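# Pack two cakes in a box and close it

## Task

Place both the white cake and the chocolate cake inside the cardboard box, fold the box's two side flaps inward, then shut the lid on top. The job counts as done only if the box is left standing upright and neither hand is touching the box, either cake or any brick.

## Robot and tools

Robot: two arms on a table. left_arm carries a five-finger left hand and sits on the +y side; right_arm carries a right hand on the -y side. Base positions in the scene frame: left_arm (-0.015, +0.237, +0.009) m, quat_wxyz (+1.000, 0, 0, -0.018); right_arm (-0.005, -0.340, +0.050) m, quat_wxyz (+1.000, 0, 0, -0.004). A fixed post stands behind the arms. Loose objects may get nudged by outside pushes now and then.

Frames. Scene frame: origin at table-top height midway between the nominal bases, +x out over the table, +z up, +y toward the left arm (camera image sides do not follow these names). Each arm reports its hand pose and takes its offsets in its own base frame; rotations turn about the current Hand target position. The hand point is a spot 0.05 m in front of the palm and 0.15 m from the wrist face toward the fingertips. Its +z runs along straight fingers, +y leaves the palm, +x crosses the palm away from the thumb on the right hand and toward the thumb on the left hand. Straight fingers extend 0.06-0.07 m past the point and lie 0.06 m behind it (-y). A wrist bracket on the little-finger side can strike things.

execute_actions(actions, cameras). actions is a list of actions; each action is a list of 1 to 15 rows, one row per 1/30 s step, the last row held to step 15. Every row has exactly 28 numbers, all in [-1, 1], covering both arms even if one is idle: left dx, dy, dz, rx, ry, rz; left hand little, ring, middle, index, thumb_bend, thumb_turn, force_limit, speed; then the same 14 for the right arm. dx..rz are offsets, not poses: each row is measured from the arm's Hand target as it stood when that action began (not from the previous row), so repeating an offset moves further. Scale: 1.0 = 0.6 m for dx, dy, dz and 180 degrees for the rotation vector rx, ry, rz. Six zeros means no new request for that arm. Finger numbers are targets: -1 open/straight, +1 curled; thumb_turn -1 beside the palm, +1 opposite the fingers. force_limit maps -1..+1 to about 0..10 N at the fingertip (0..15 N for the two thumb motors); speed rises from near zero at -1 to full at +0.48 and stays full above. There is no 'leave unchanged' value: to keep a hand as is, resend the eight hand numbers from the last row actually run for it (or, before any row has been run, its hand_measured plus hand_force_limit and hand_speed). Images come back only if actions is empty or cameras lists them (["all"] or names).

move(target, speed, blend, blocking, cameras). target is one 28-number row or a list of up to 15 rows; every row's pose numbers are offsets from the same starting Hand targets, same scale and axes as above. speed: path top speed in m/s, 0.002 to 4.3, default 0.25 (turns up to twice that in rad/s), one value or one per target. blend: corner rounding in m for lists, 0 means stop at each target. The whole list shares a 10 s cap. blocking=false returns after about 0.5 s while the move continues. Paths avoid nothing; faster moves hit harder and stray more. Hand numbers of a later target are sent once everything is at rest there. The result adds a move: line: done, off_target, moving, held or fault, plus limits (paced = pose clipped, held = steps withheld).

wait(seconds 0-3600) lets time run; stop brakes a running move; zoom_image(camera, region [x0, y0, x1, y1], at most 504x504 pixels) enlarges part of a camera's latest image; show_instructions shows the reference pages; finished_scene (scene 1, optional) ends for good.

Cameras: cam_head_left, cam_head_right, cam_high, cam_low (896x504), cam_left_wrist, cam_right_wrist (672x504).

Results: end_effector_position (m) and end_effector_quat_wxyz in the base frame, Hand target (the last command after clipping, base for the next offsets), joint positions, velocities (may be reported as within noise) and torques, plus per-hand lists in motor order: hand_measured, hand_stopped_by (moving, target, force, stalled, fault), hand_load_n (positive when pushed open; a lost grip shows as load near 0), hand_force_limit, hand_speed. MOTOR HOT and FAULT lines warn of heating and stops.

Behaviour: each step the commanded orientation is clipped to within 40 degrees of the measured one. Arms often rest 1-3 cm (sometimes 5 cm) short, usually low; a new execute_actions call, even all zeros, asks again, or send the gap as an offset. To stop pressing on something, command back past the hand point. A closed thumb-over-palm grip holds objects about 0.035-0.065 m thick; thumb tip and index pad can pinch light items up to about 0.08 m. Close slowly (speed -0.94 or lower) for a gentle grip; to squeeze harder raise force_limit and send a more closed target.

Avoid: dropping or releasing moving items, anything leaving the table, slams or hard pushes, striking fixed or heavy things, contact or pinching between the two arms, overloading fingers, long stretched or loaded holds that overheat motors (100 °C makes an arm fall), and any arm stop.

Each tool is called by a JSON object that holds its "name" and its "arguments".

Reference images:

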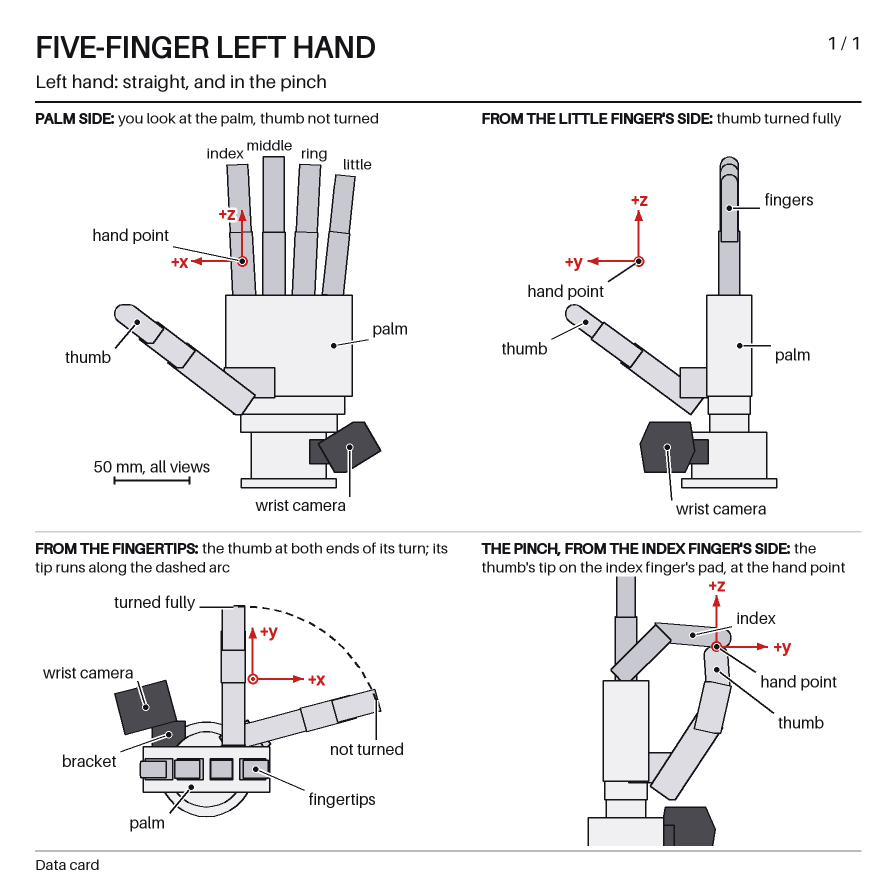

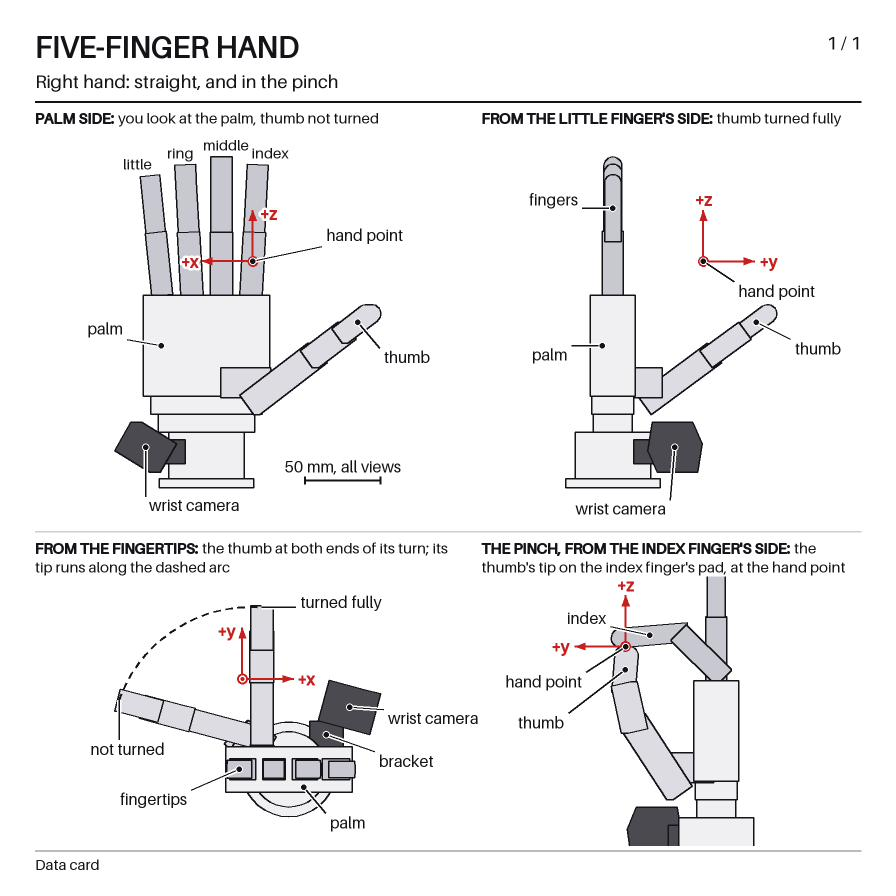

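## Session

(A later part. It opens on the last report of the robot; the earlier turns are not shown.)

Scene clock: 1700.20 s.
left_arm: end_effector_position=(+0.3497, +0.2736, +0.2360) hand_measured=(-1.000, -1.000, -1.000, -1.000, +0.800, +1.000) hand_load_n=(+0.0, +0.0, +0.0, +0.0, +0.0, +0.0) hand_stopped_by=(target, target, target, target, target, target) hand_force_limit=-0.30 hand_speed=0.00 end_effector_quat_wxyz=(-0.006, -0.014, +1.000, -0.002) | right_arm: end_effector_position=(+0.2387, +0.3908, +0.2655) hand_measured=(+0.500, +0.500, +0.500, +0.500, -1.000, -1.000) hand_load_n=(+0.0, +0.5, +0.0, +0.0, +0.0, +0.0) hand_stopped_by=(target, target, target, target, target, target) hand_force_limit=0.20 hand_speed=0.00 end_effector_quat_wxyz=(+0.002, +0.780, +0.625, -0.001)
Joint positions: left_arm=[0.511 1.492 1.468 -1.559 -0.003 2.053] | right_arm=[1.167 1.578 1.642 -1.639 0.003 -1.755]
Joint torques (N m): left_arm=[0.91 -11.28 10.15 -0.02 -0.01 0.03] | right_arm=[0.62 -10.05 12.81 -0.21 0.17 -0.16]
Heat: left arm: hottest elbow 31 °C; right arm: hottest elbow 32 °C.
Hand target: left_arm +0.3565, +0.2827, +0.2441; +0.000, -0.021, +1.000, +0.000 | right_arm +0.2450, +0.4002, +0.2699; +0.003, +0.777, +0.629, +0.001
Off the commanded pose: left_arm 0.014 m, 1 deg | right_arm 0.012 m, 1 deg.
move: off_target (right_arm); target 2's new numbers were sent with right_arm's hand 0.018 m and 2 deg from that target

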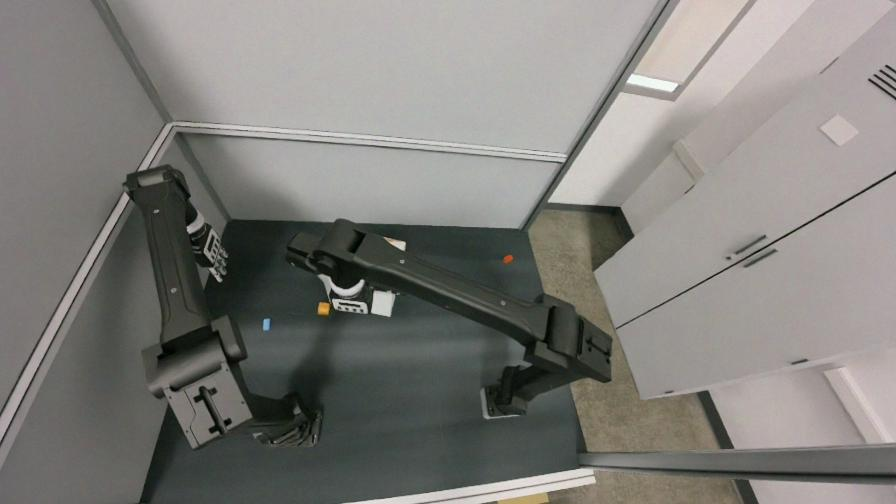

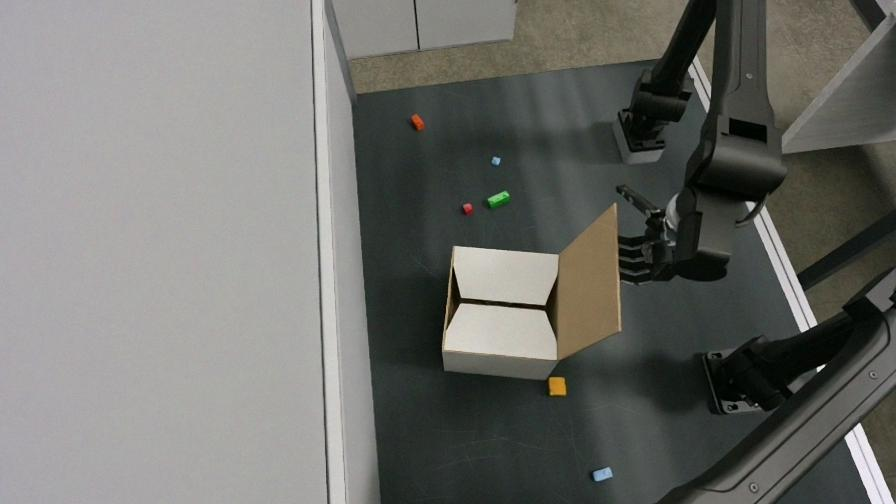

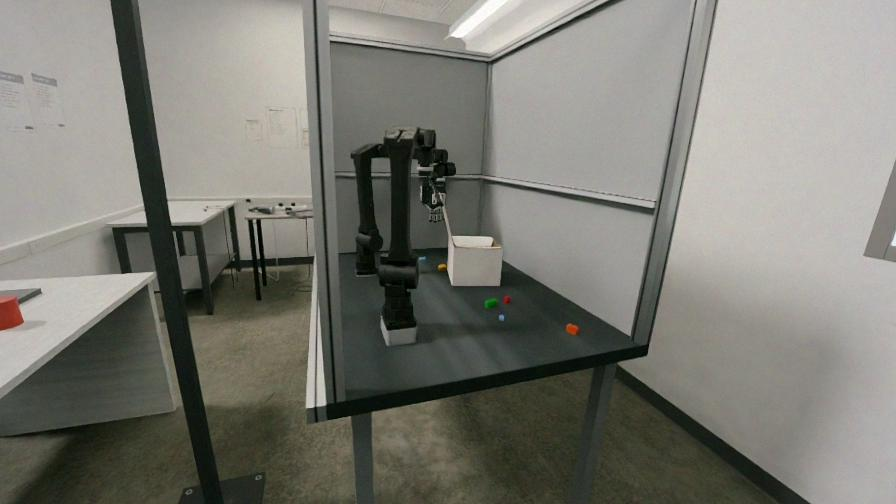

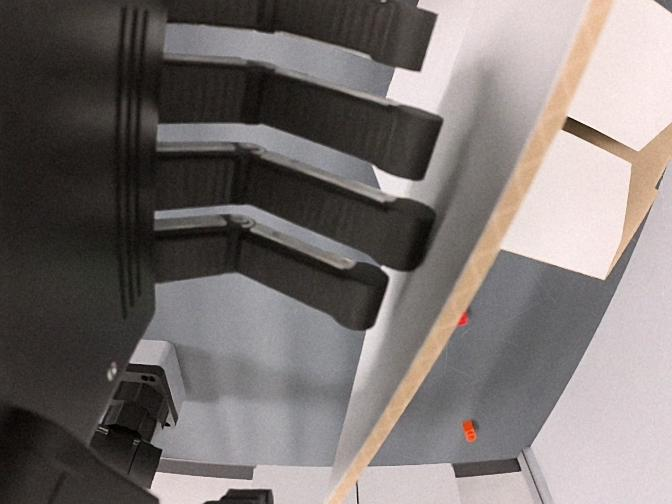

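{"name": "move", "arguments": {"target": [[0,0,0,0,0,0,-1,-1,-1,-1,0.8,1,-0.3,0, 0.0775,-0.013,0.005,0,0,0,0.5,0.5,0.5,0.5,-1,-1,0.2,0],[0,0,0,0,0,0,-1,-1,-1,-1,0.8,1,-0.3,0, 0.153,-0.027,-0.012,0,0,-0.02,0.5,0.5,0.5,0.5,-1,-1,0.2,0]], "speed": 0.08, "blend": 0.01, "cameras": ["cam_head_left","cam_high","cam_low","cam_right_wrist"]}}

{"name": "zoom_image", "arguments": {"camera": "cam_low", "region": [320, 140, 540, 340]}}

{"name": "zoom_image", "arguments": {"camera": "cam_high", "region": [440, 160, 896, 480]}}

Scene clock: 1715.90 s.
left_arm: end_effector_position=(+0.3497, +0.2736, +0.2360) hand_measured=(-1.000, -1.000, -1.000, -1.000, +0.800, +1.000) hand_load_n=(+0.0, +0.0, +0.0, +0.0, +0.0, +0.0) hand_stopped_by=(target, target, target, target, target, target) hand_force_limit=-0.30 hand_speed=0.00 end_effector_quat_wxyz=(-0.006, -0.014, +1.000, -0.002) | right_arm: end_effector_position=(+0.3279, +0.3739, +0.2588) hand_measured=(+0.500, +0.500, +0.500, +0.500, -1.000, -1.000) hand_load_n=(+0.0, +0.0, +0.0, +0.0, +0.0, +0.0) hand_stopped_by=(target, target, target, target, target, target) hand_force_limit=0.20 hand_speed=0.00 end_effector_quat_wxyz=(+0.004, +0.800, +0.600, -0.006)
Joint positions: left_arm=[0.511 1.492 1.468 -1.559 -0.003 2.053] | right_arm=[0.987 1.67 1.738 -1.652 0.003 -1.871]
Joint torques (N m): left_arm=[0.73 -11.99 10.39 -0.09 -0.01 0.03] | right_arm=[0.44 -11.34 12.81 0.09 0.14 -0.16]
Heat: left arm: hottest elbow 31 °C; right arm: hottest elbow 33 °C.
Hand target: left_arm +0.3565, +0.2827, +0.2441; +0.000, -0.021, +1.000, +0.000 | right_arm +0.3369, +0.3839, +0.2625; +0.003, +0.797, +0.605, +0.001
Off the commanded pose: left_arm 0.014 m, 1 deg | right_arm 0.014 m, 1 deg.
move: off_target (right_arm)

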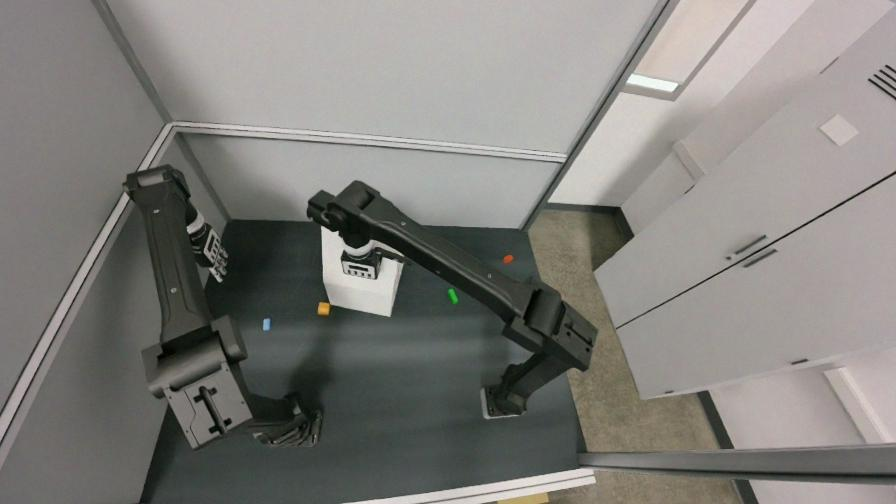

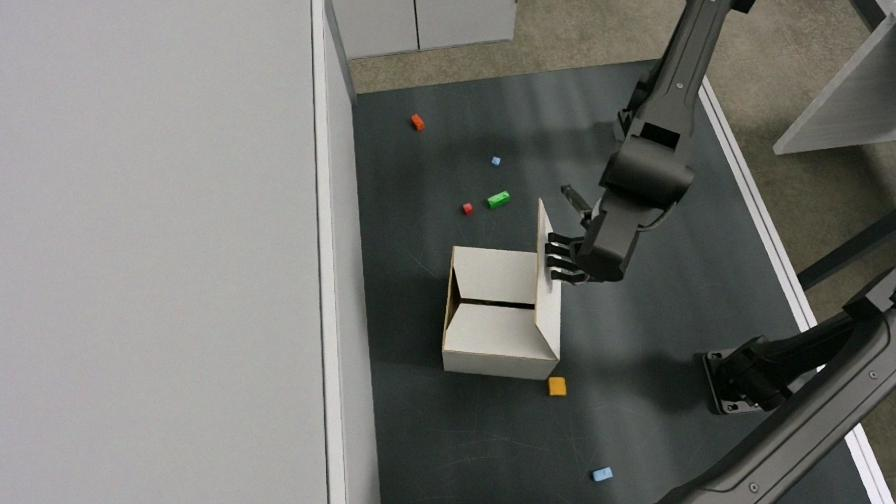

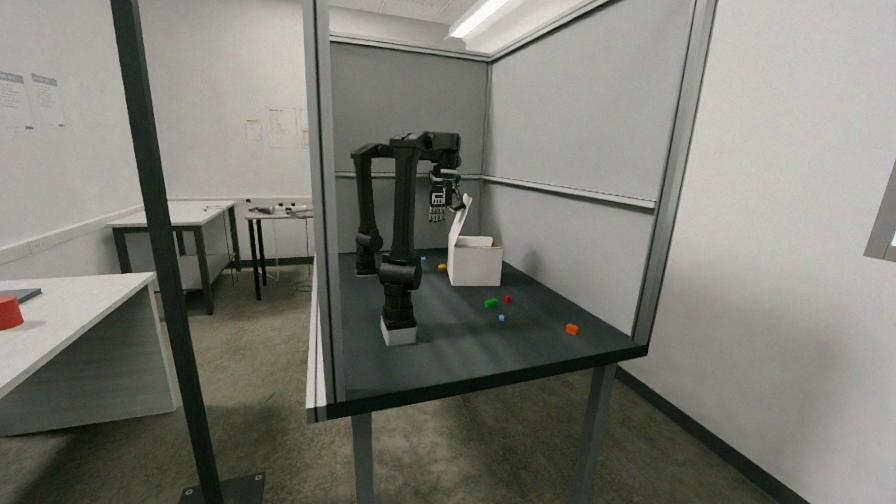

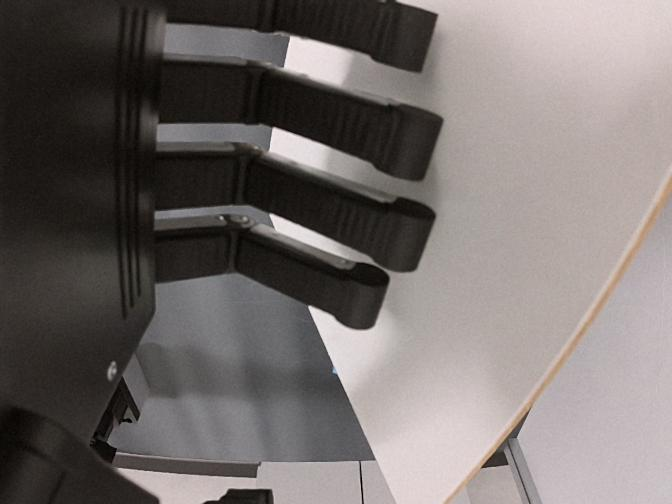

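Scaled by 2.291.

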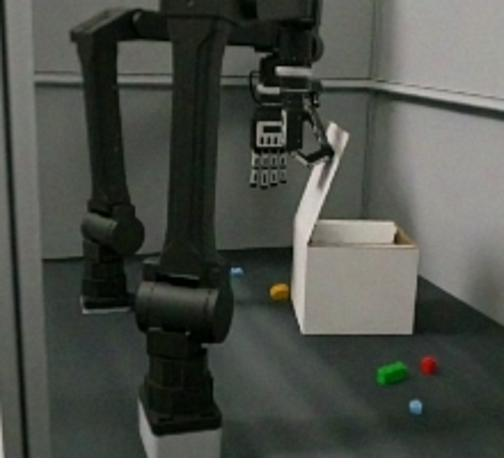

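Scaled by 1.105.

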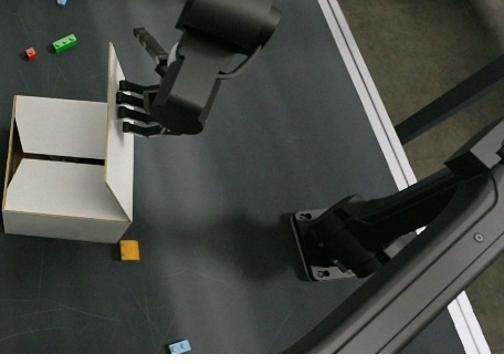

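{"name": "move", "arguments": {"target": [[0,0,0,0,0,0,-1,-1,-1,-1,0.8,1,-0.3,0, 0.092,-0.02,-0.061,0,0,-0.01,0.5,0.5,0.5,0.5,-1,-1,0.2,0],[0,0,0,0,0,0,-1,-1,-1,-1,0.8,1,-0.3,0, 0.15,-0.03,-0.119,0,0,-0.02,0.5,0.5,0.5,0.5,-1,-1,0.2,0]], "speed": 0.07, "blend": 0.01, "cameras": ["cam_head_left","cam_high","cam_low","cam_right_wrist"]}}

{"name": "zoom_image", "arguments": {"camera": "cam_low", "region": [320, 140, 540, 340]}}

{"name": "zoom_image", "arguments": {"camera": "cam_high", "region": [440, 160, 896, 480]}}

Scene clock: 1735.07 s.
left_arm: end_effector_position=(+0.3497, +0.2736, +0.2360) hand_measured=(-1.000, -1.000, -1.000, -1.000, +0.800, +1.000) hand_load_n=(+0.0, +0.0, -0.5, +0.0, +0.0, +0.0) hand_stopped_by=(target, target, target, target, target, target) hand_force_limit=-0.30 hand_speed=0.00 end_effector_quat_wxyz=(-0.006, -0.014, +1.000, -0.002) | right_arm: end_effector_position=(+0.4161, +0.3582, +0.1953) hand_measured=(+0.500, +0.500, +0.500, +0.500, -1.000, -1.000) hand_load_n=(+0.0, +0.0, +0.0, +0.0, +0.0, +0.0) hand_stopped_by=(target, target, target, target, target, target) hand_force_limit=0.20 hand_speed=0.00 end_effector_quat_wxyz=(+0.003, +0.818, +0.576, -0.005)
Joint positions: left_arm=[0.511 1.492 1.468 -1.559 -0.003 2.053] | right_arm=[0.836 1.794 1.738 -1.526 0.003 -1.962]
Joint torques (N m): left_arm=[0.73 -11.34 10.17 -0.28 -0.03 0.07] | right_arm=[0.38 -13.39 11.4 0.75 0.14 -0.17]
Heat: left arm: hottest elbow 32 °C; right arm: hottest elbow 34 °C.
Hand target: left_arm +0.3565, +0.2827, +0.2441; +0.000, -0.021, +1.000, +0.000 | right_arm +0.4269, +0.3660, +0.1911; +0.003, +0.815, +0.579, +0.001
Off the commanded pose: left_arm 0.014 m, 1 deg | right_arm 0.014 m, 1 deg.
move: off_target (right_arm)

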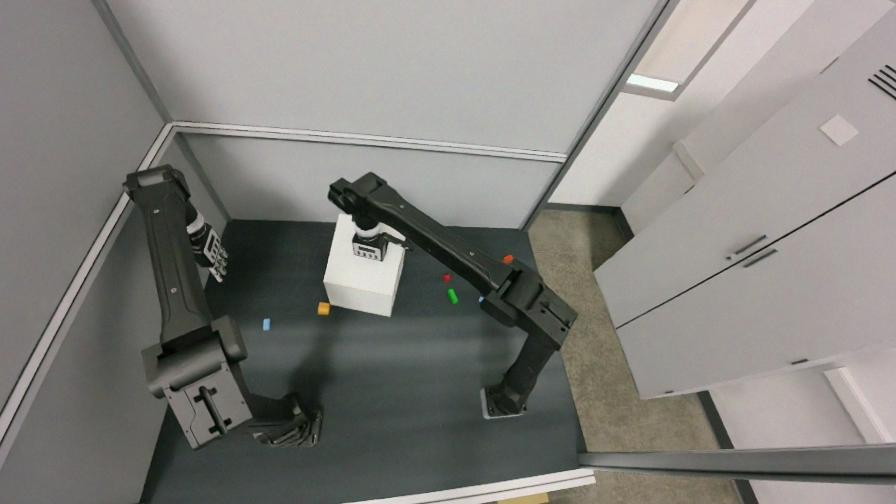

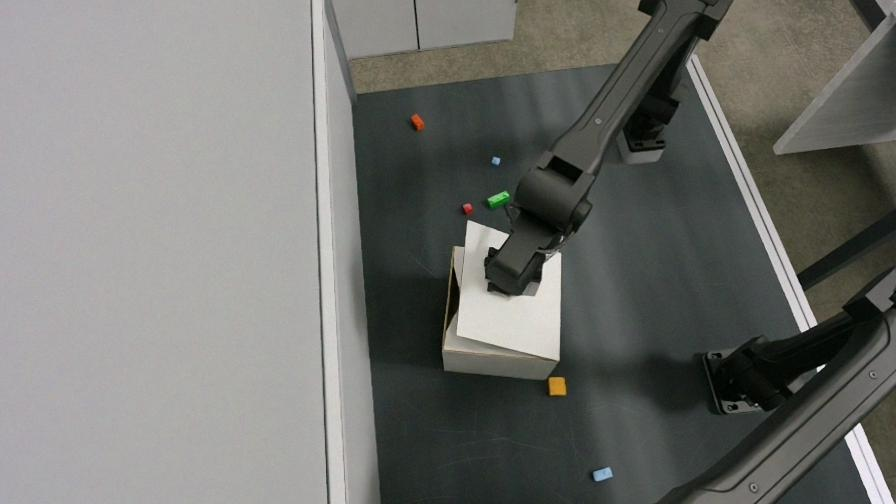

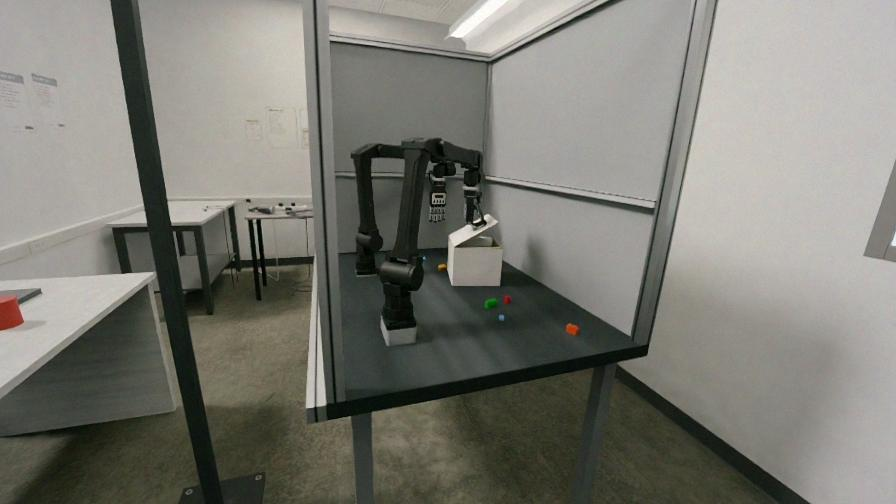

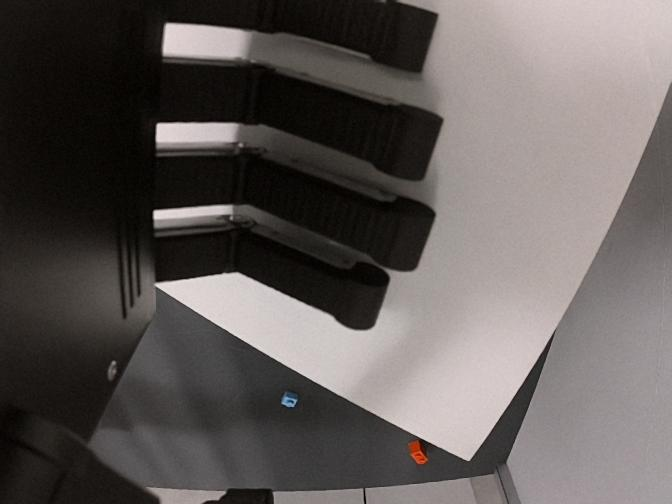

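Scaled by 2.291.

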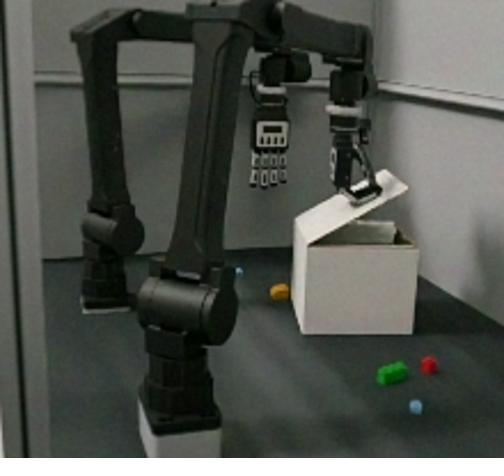

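Scaled by 1.105.

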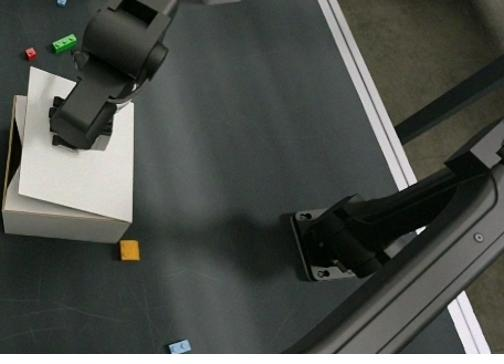

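{"name": "move", "arguments": {"target": [[0,0,0,0,0,0,-1,-1,-1,-1,0.8,1,-0.3,0, 0.017,-0.005,-0.063,0,0,0,0.5,0.5,0.5,0.5,-1,-1,0.2,0],[0,0,0,0,0,0,-1,-1,-1,-1,0.8,1,-0.3,0, 0.017,-0.005,-0.095,0,0,0,0.5,0.5,0.5,0.5,-1,-1,0.2,0]], "speed": 0.05, "blend": 0.01, "cameras": ["cam_head_left","cam_high","cam_low","cam_right_wrist"]}}

{"name": "zoom_image", "arguments": {"camera": "cam_low", "region": [320, 140, 540, 340]}}

{"name": "zoom_image", "arguments": {"camera": "cam_high", "region": [440, 160, 896, 480]}}

Scene clock: 1746.83 s.
left_arm: end_effector_position=(+0.3497, +0.2736, +0.2360) hand_measured=(-1.000, -1.000, -1.000, -1.000, +0.800, +1.000) hand_load_n=(+0.0, +0.0, +0.0, +0.0, +0.0, +0.0) hand_stopped_by=(target, target, target, target, target, target) hand_force_limit=-0.30 hand_speed=0.00 end_effector_quat_wxyz=(-0.006, -0.014, +1.000, -0.002) | right_arm: end_effector_position=(+0.4317, +0.3633, +0.1509) hand_measured=(+0.500, +0.500, +0.500, +0.500, -1.000, -1.000) hand_load_n=(+0.0, +0.0, +0.0, +0.5, +0.0, +0.0) hand_stopped_by=(target, target, target, target, target, target) hand_force_limit=0.20 hand_speed=0.00 end_effector_quat_wxyz=(+0.000, +0.817, +0.576, +0.010)
Joint positions: left_arm=[0.511 1.492 1.468 -1.559 -0.003 2.053] | right_arm=[0.821 1.824 1.663 -1.391 0.003 -1.978]
Joint torques (N m): left_arm=[1.2 -11.58 10.19 0.08 0.01 0.02] | right_arm=[0.21 -13.22 8.96 0.84 0.16 -0.18]
Heat: left arm: hottest elbow 32 °C; right arm: hottest elbow 34 °C.
Hand target: left_arm +0.3565, +0.2827, +0.2441; +0.000, -0.021, +1.000, +0.000 | right_arm +0.4370, +0.3630, +0.1342; +0.003, +0.815, +0.579, +0.001
Off the commanded pose: left_arm 0.014 m, 1 deg | right_arm 0.018 m, 1 deg.
move: off_target (right_arm); blend cut to 0.0096 m at target 1

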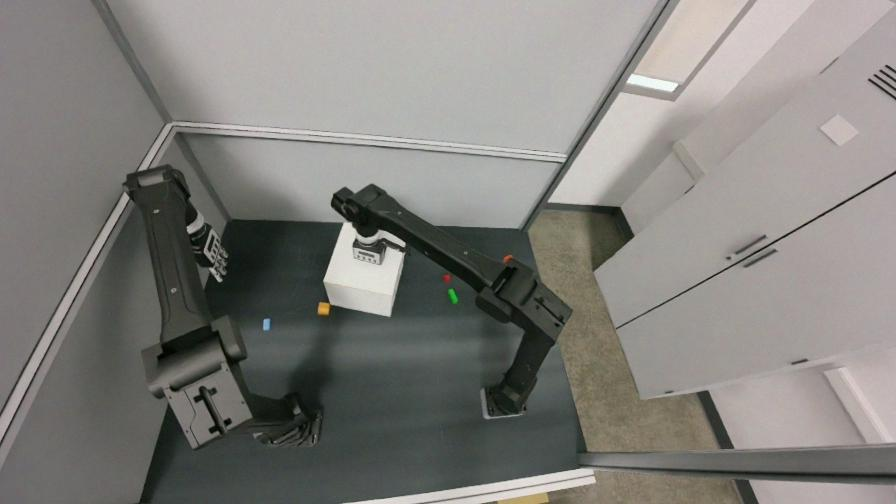

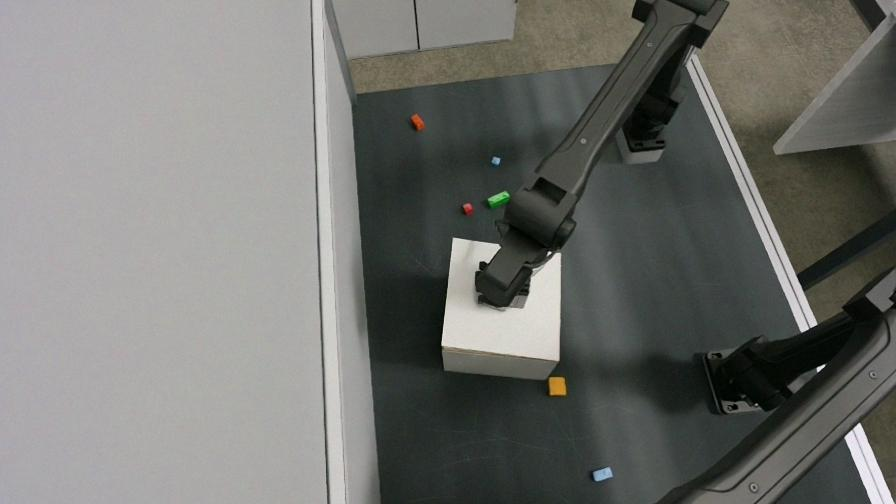

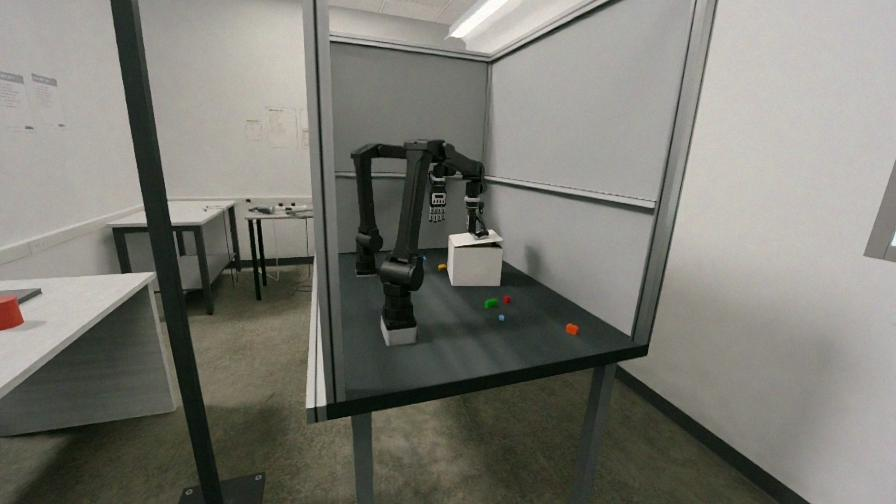

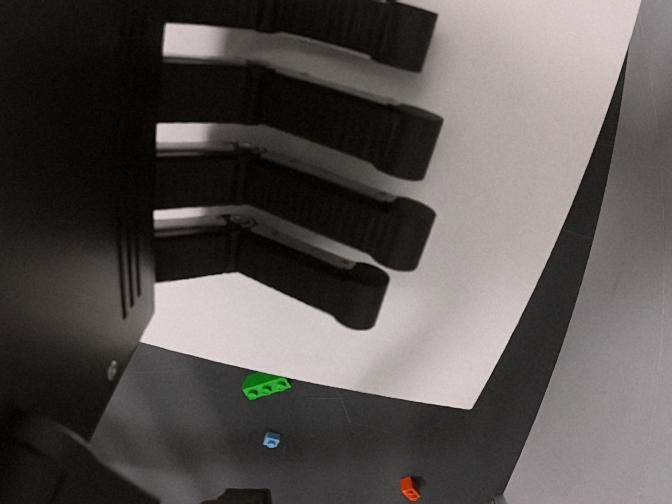

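Scaled by 2.291.

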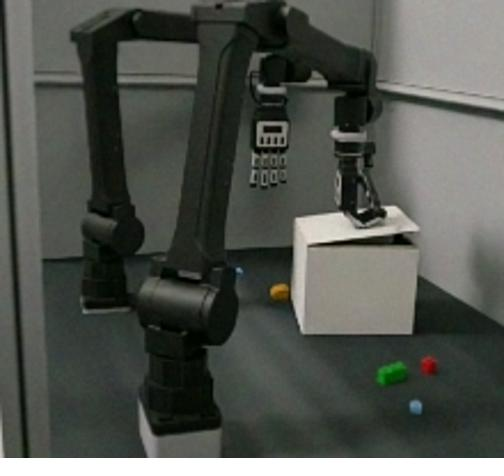

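Scaled by 1.105.

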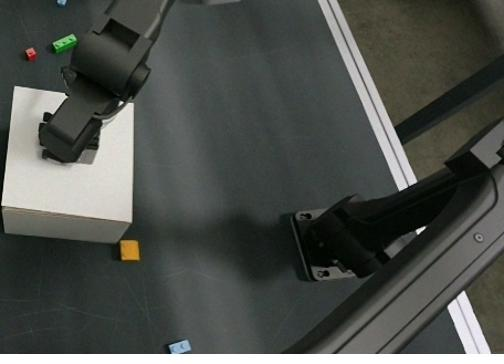

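{"name": "move", "arguments": {"target": [0,0,0,0,0,0,-1,-1,-1,-1,0.8,1,-0.3,0, 0.0,0.0,-0.04,0,0,0,0.5,0.5,0.5,0.5,-1,-1,0.2,0], "speed": 0.05, "cameras": ["cam_low","cam_head_left","cam_high"]}}

{"name": "zoom_image", "arguments": {"camera": "cam_low", "region": [420, 200, 540, 310]}}

{"name": "zoom_image", "arguments": {"camera": "cam_high", "region": [420, 200, 620, 400]}}

Scene clock: 1752.13 s.
left_arm: end_effector_position=(+0.3497, +0.2736, +0.2360) hand_measured=(-1.000, -1.000, -1.000, -1.000, +0.800, +1.000) hand_load_n=(+0.0, +0.0, +0.0, +0.0, +0.0, +0.0) hand_stopped_by=(target, target, target, target, target, target) hand_force_limit=-0.30 hand_speed=0.00 end_effector_quat_wxyz=(-0.006, -0.014, +1.000, -0.002) | right_arm: end_effector_position=(+0.4332, +0.3644, +0.1339) hand_measured=(+0.500, +0.500, +0.500, +0.500, -1.000, -1.000) hand_load_n=(+0.0, +0.0, +0.0, -0.5, +0.0, +0.0) hand_stopped_by=(target, target, target, target, target, target) hand_force_limit=0.20 hand_speed=0.00 end_effector_quat_wxyz=(-0.001, +0.817, +0.576, +0.014)
Joint positions: left_arm=[0.511 1.492 1.468 -1.559 -0.003 2.053] | right_arm=[0.821 1.83 1.627 -1.339 0.005 -1.978]
Joint torques (N m): left_arm=[0.5 -11.87 10.02 -0.24 0.03 0.07] | right_arm=[0.15 -12.75 8.14 1.03 0.06 -0.16]
Heat: left arm: hottest elbow 32 °C; right arm: hottest elbow 33 °C.
Hand target: left_arm +0.3565, +0.2827, +0.2441; +0.000, -0.021, +1.000, +0.000 | right_arm +0.4370, +0.3630, +0.1101; +0.003, +0.815, +0.579, +0.001
Off the commanded pose: left_arm 0.014 m, 1 deg | right_arm 0.024 m, 2 deg.
move: off_target (right_arm)
Images, in order (width x height): cam_head_left 896x504, cam_high 896x504, cam_low 896x504.

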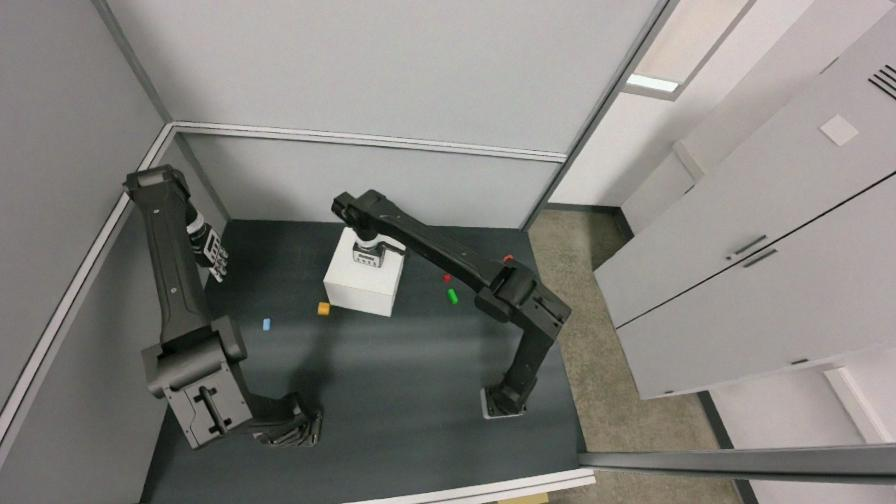

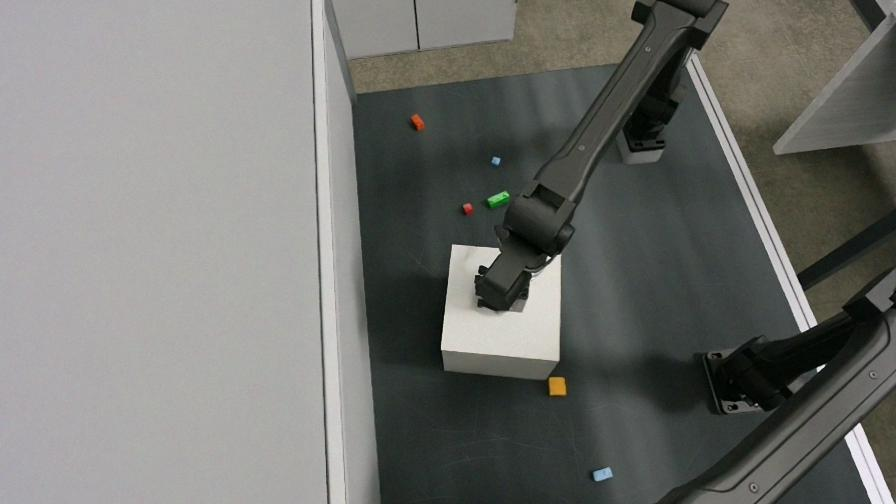

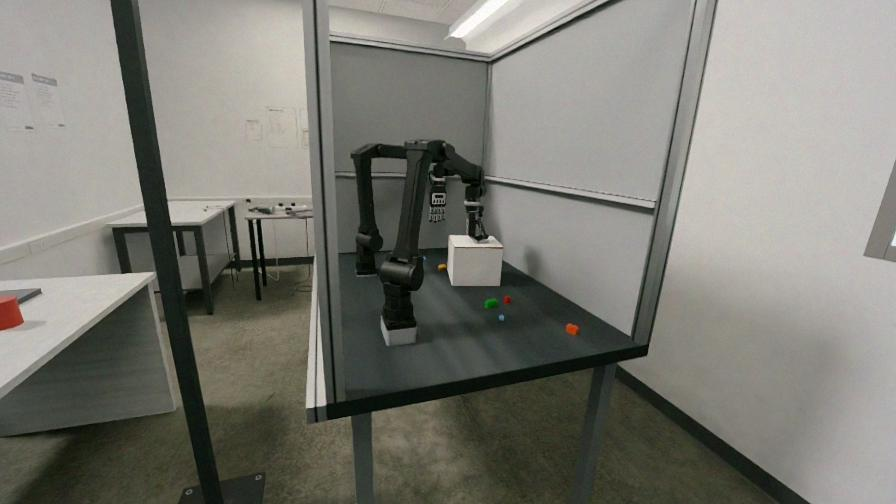

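Scaled by 4.200.

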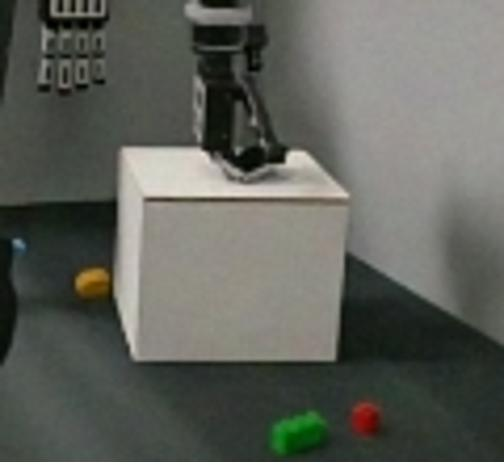

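Scaled by 2.520.

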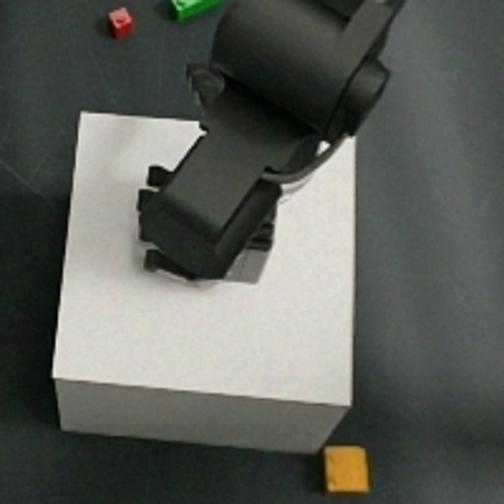

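{"name": "move", "arguments": {"target": [[0,0,0,0,0,0,-1,-1,-1,-1,0.8,1,-0.3,0, 0.0,0.0,-0.015,0,0,0,0.5,0.5,0.5,0.5,-1,-1,0.2,0],[0,0,0,0,0,0,-1,-1,-1,-1,0.8,1,-0.3,0, 0.0,0.0,0.06,0,0,0,0.5,0.5,0.5,0.5,-1,-1,0.2,0],[0,0,0,0,0,0,-1,-1,-1,-1,0.8,1,-0.3,0, -0.1,-0.1,0.2,0,0,0,0.5,0.5,0.5,0.5,-1,-1,0.2,0]], "speed": [0.03, 0.05, 0.12], "cameras": ["cam_low","cam_head_left","cam_high"]}}

{"name": "zoom_image", "arguments": {"camera": "cam_low", "region": [420, 200, 540, 310]}}

{"name": "zoom_image", "arguments": {"camera": "cam_high", "region": [420, 200, 620, 400]}}

Scene clock: 1762.77 s.
left_arm: end_effector_position=(+0.3497, +0.2736, +0.2360) hand_measured=(-1.000, -1.000, -1.000, -1.000, +0.800, +1.000) hand_load_n=(+0.0, +0.0, +0.0, +0.0, +0.0, +0.0) hand_stopped_by=(target, target, target, target, target, target) hand_force_limit=-0.30 hand_speed=0.00 end_effector_quat_wxyz=(-0.006, -0.014, +1.000, -0.002) | right_arm: end_effector_position=(+0.3802, +0.3068, +0.2301) hand_measured=(+0.500, +0.500, +0.500, +0.500, -1.000, -1.000) hand_load_n=(+0.0, +0.0, +0.0, +0.0, +0.0, +0.0) hand_stopped_by=(target, target, target, target, target, target) hand_force_limit=0.20 hand_speed=0.00 end_effector_quat_wxyz=(+0.002, +0.816, +0.577, +0.007)
Joint positions: left_arm=[0.511 1.492 1.468 -1.559 -0.003 2.053] | right_arm=[0.821 1.605 1.582 -1.535 0.007 -1.981]
Joint torques (N m): left_arm=[1.32 -11.16 10.19 0.14 -0.01 0.03] | right_arm=[0.44 -12.69 8.96 -0.27 -0.02 -0.1]
Heat: left arm: hottest elbow 32 °C; right arm: hottest elbow 33 °C.
Hand target: left_arm +0.3565, +0.2827, +0.2441; +0.000, -0.021, +1.000, +0.000 | right_arm +0.3770, +0.3030, +0.2301; +0.003, +0.815, +0.579, +0.001
Off the commanded pose: left_arm 0.014 m, 1 deg | right_arm 0.005 m, 1 deg.
move: done
Images, in order (width x height): cam_head_left 896x504, cam_high 896x504, cam_low 896x504.

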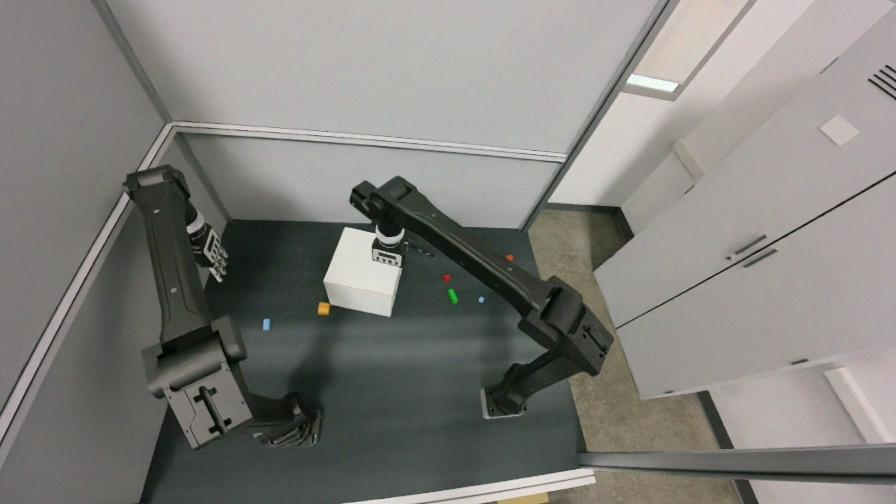

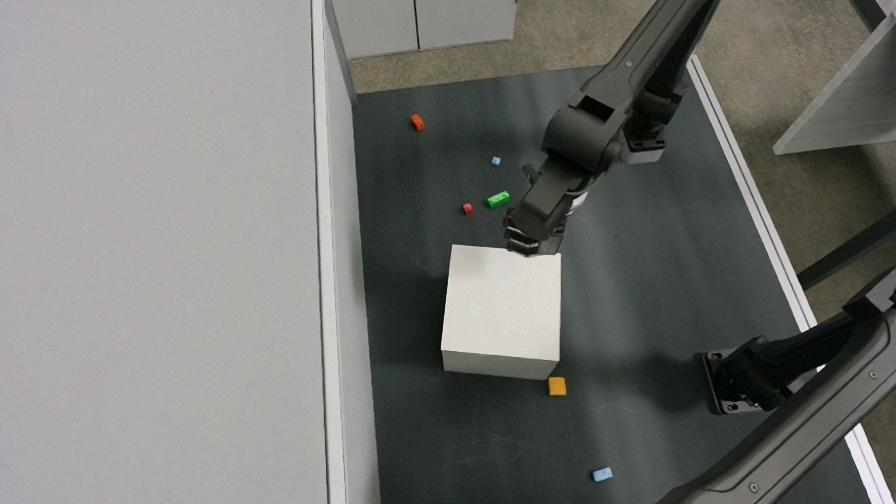

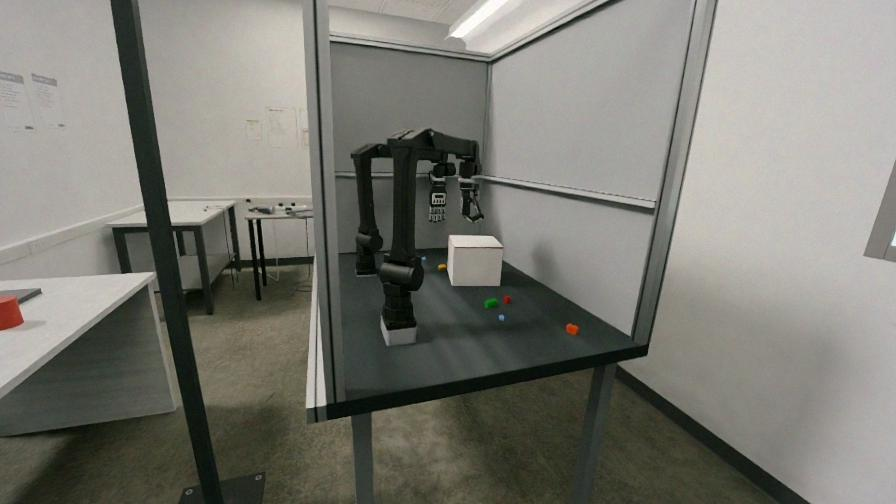

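Scaled by 4.200.

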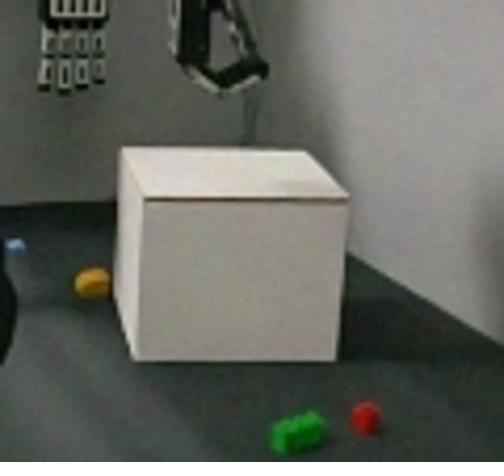

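Scaled by 2.520.

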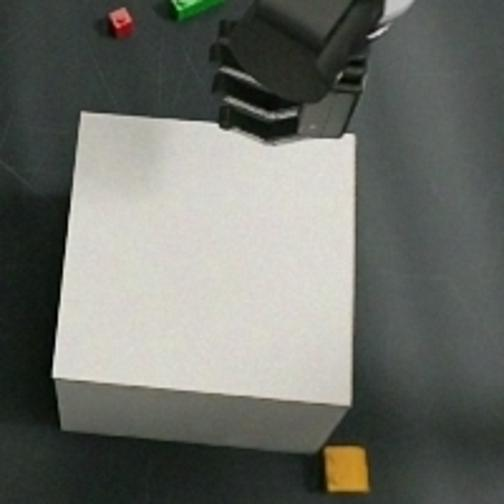

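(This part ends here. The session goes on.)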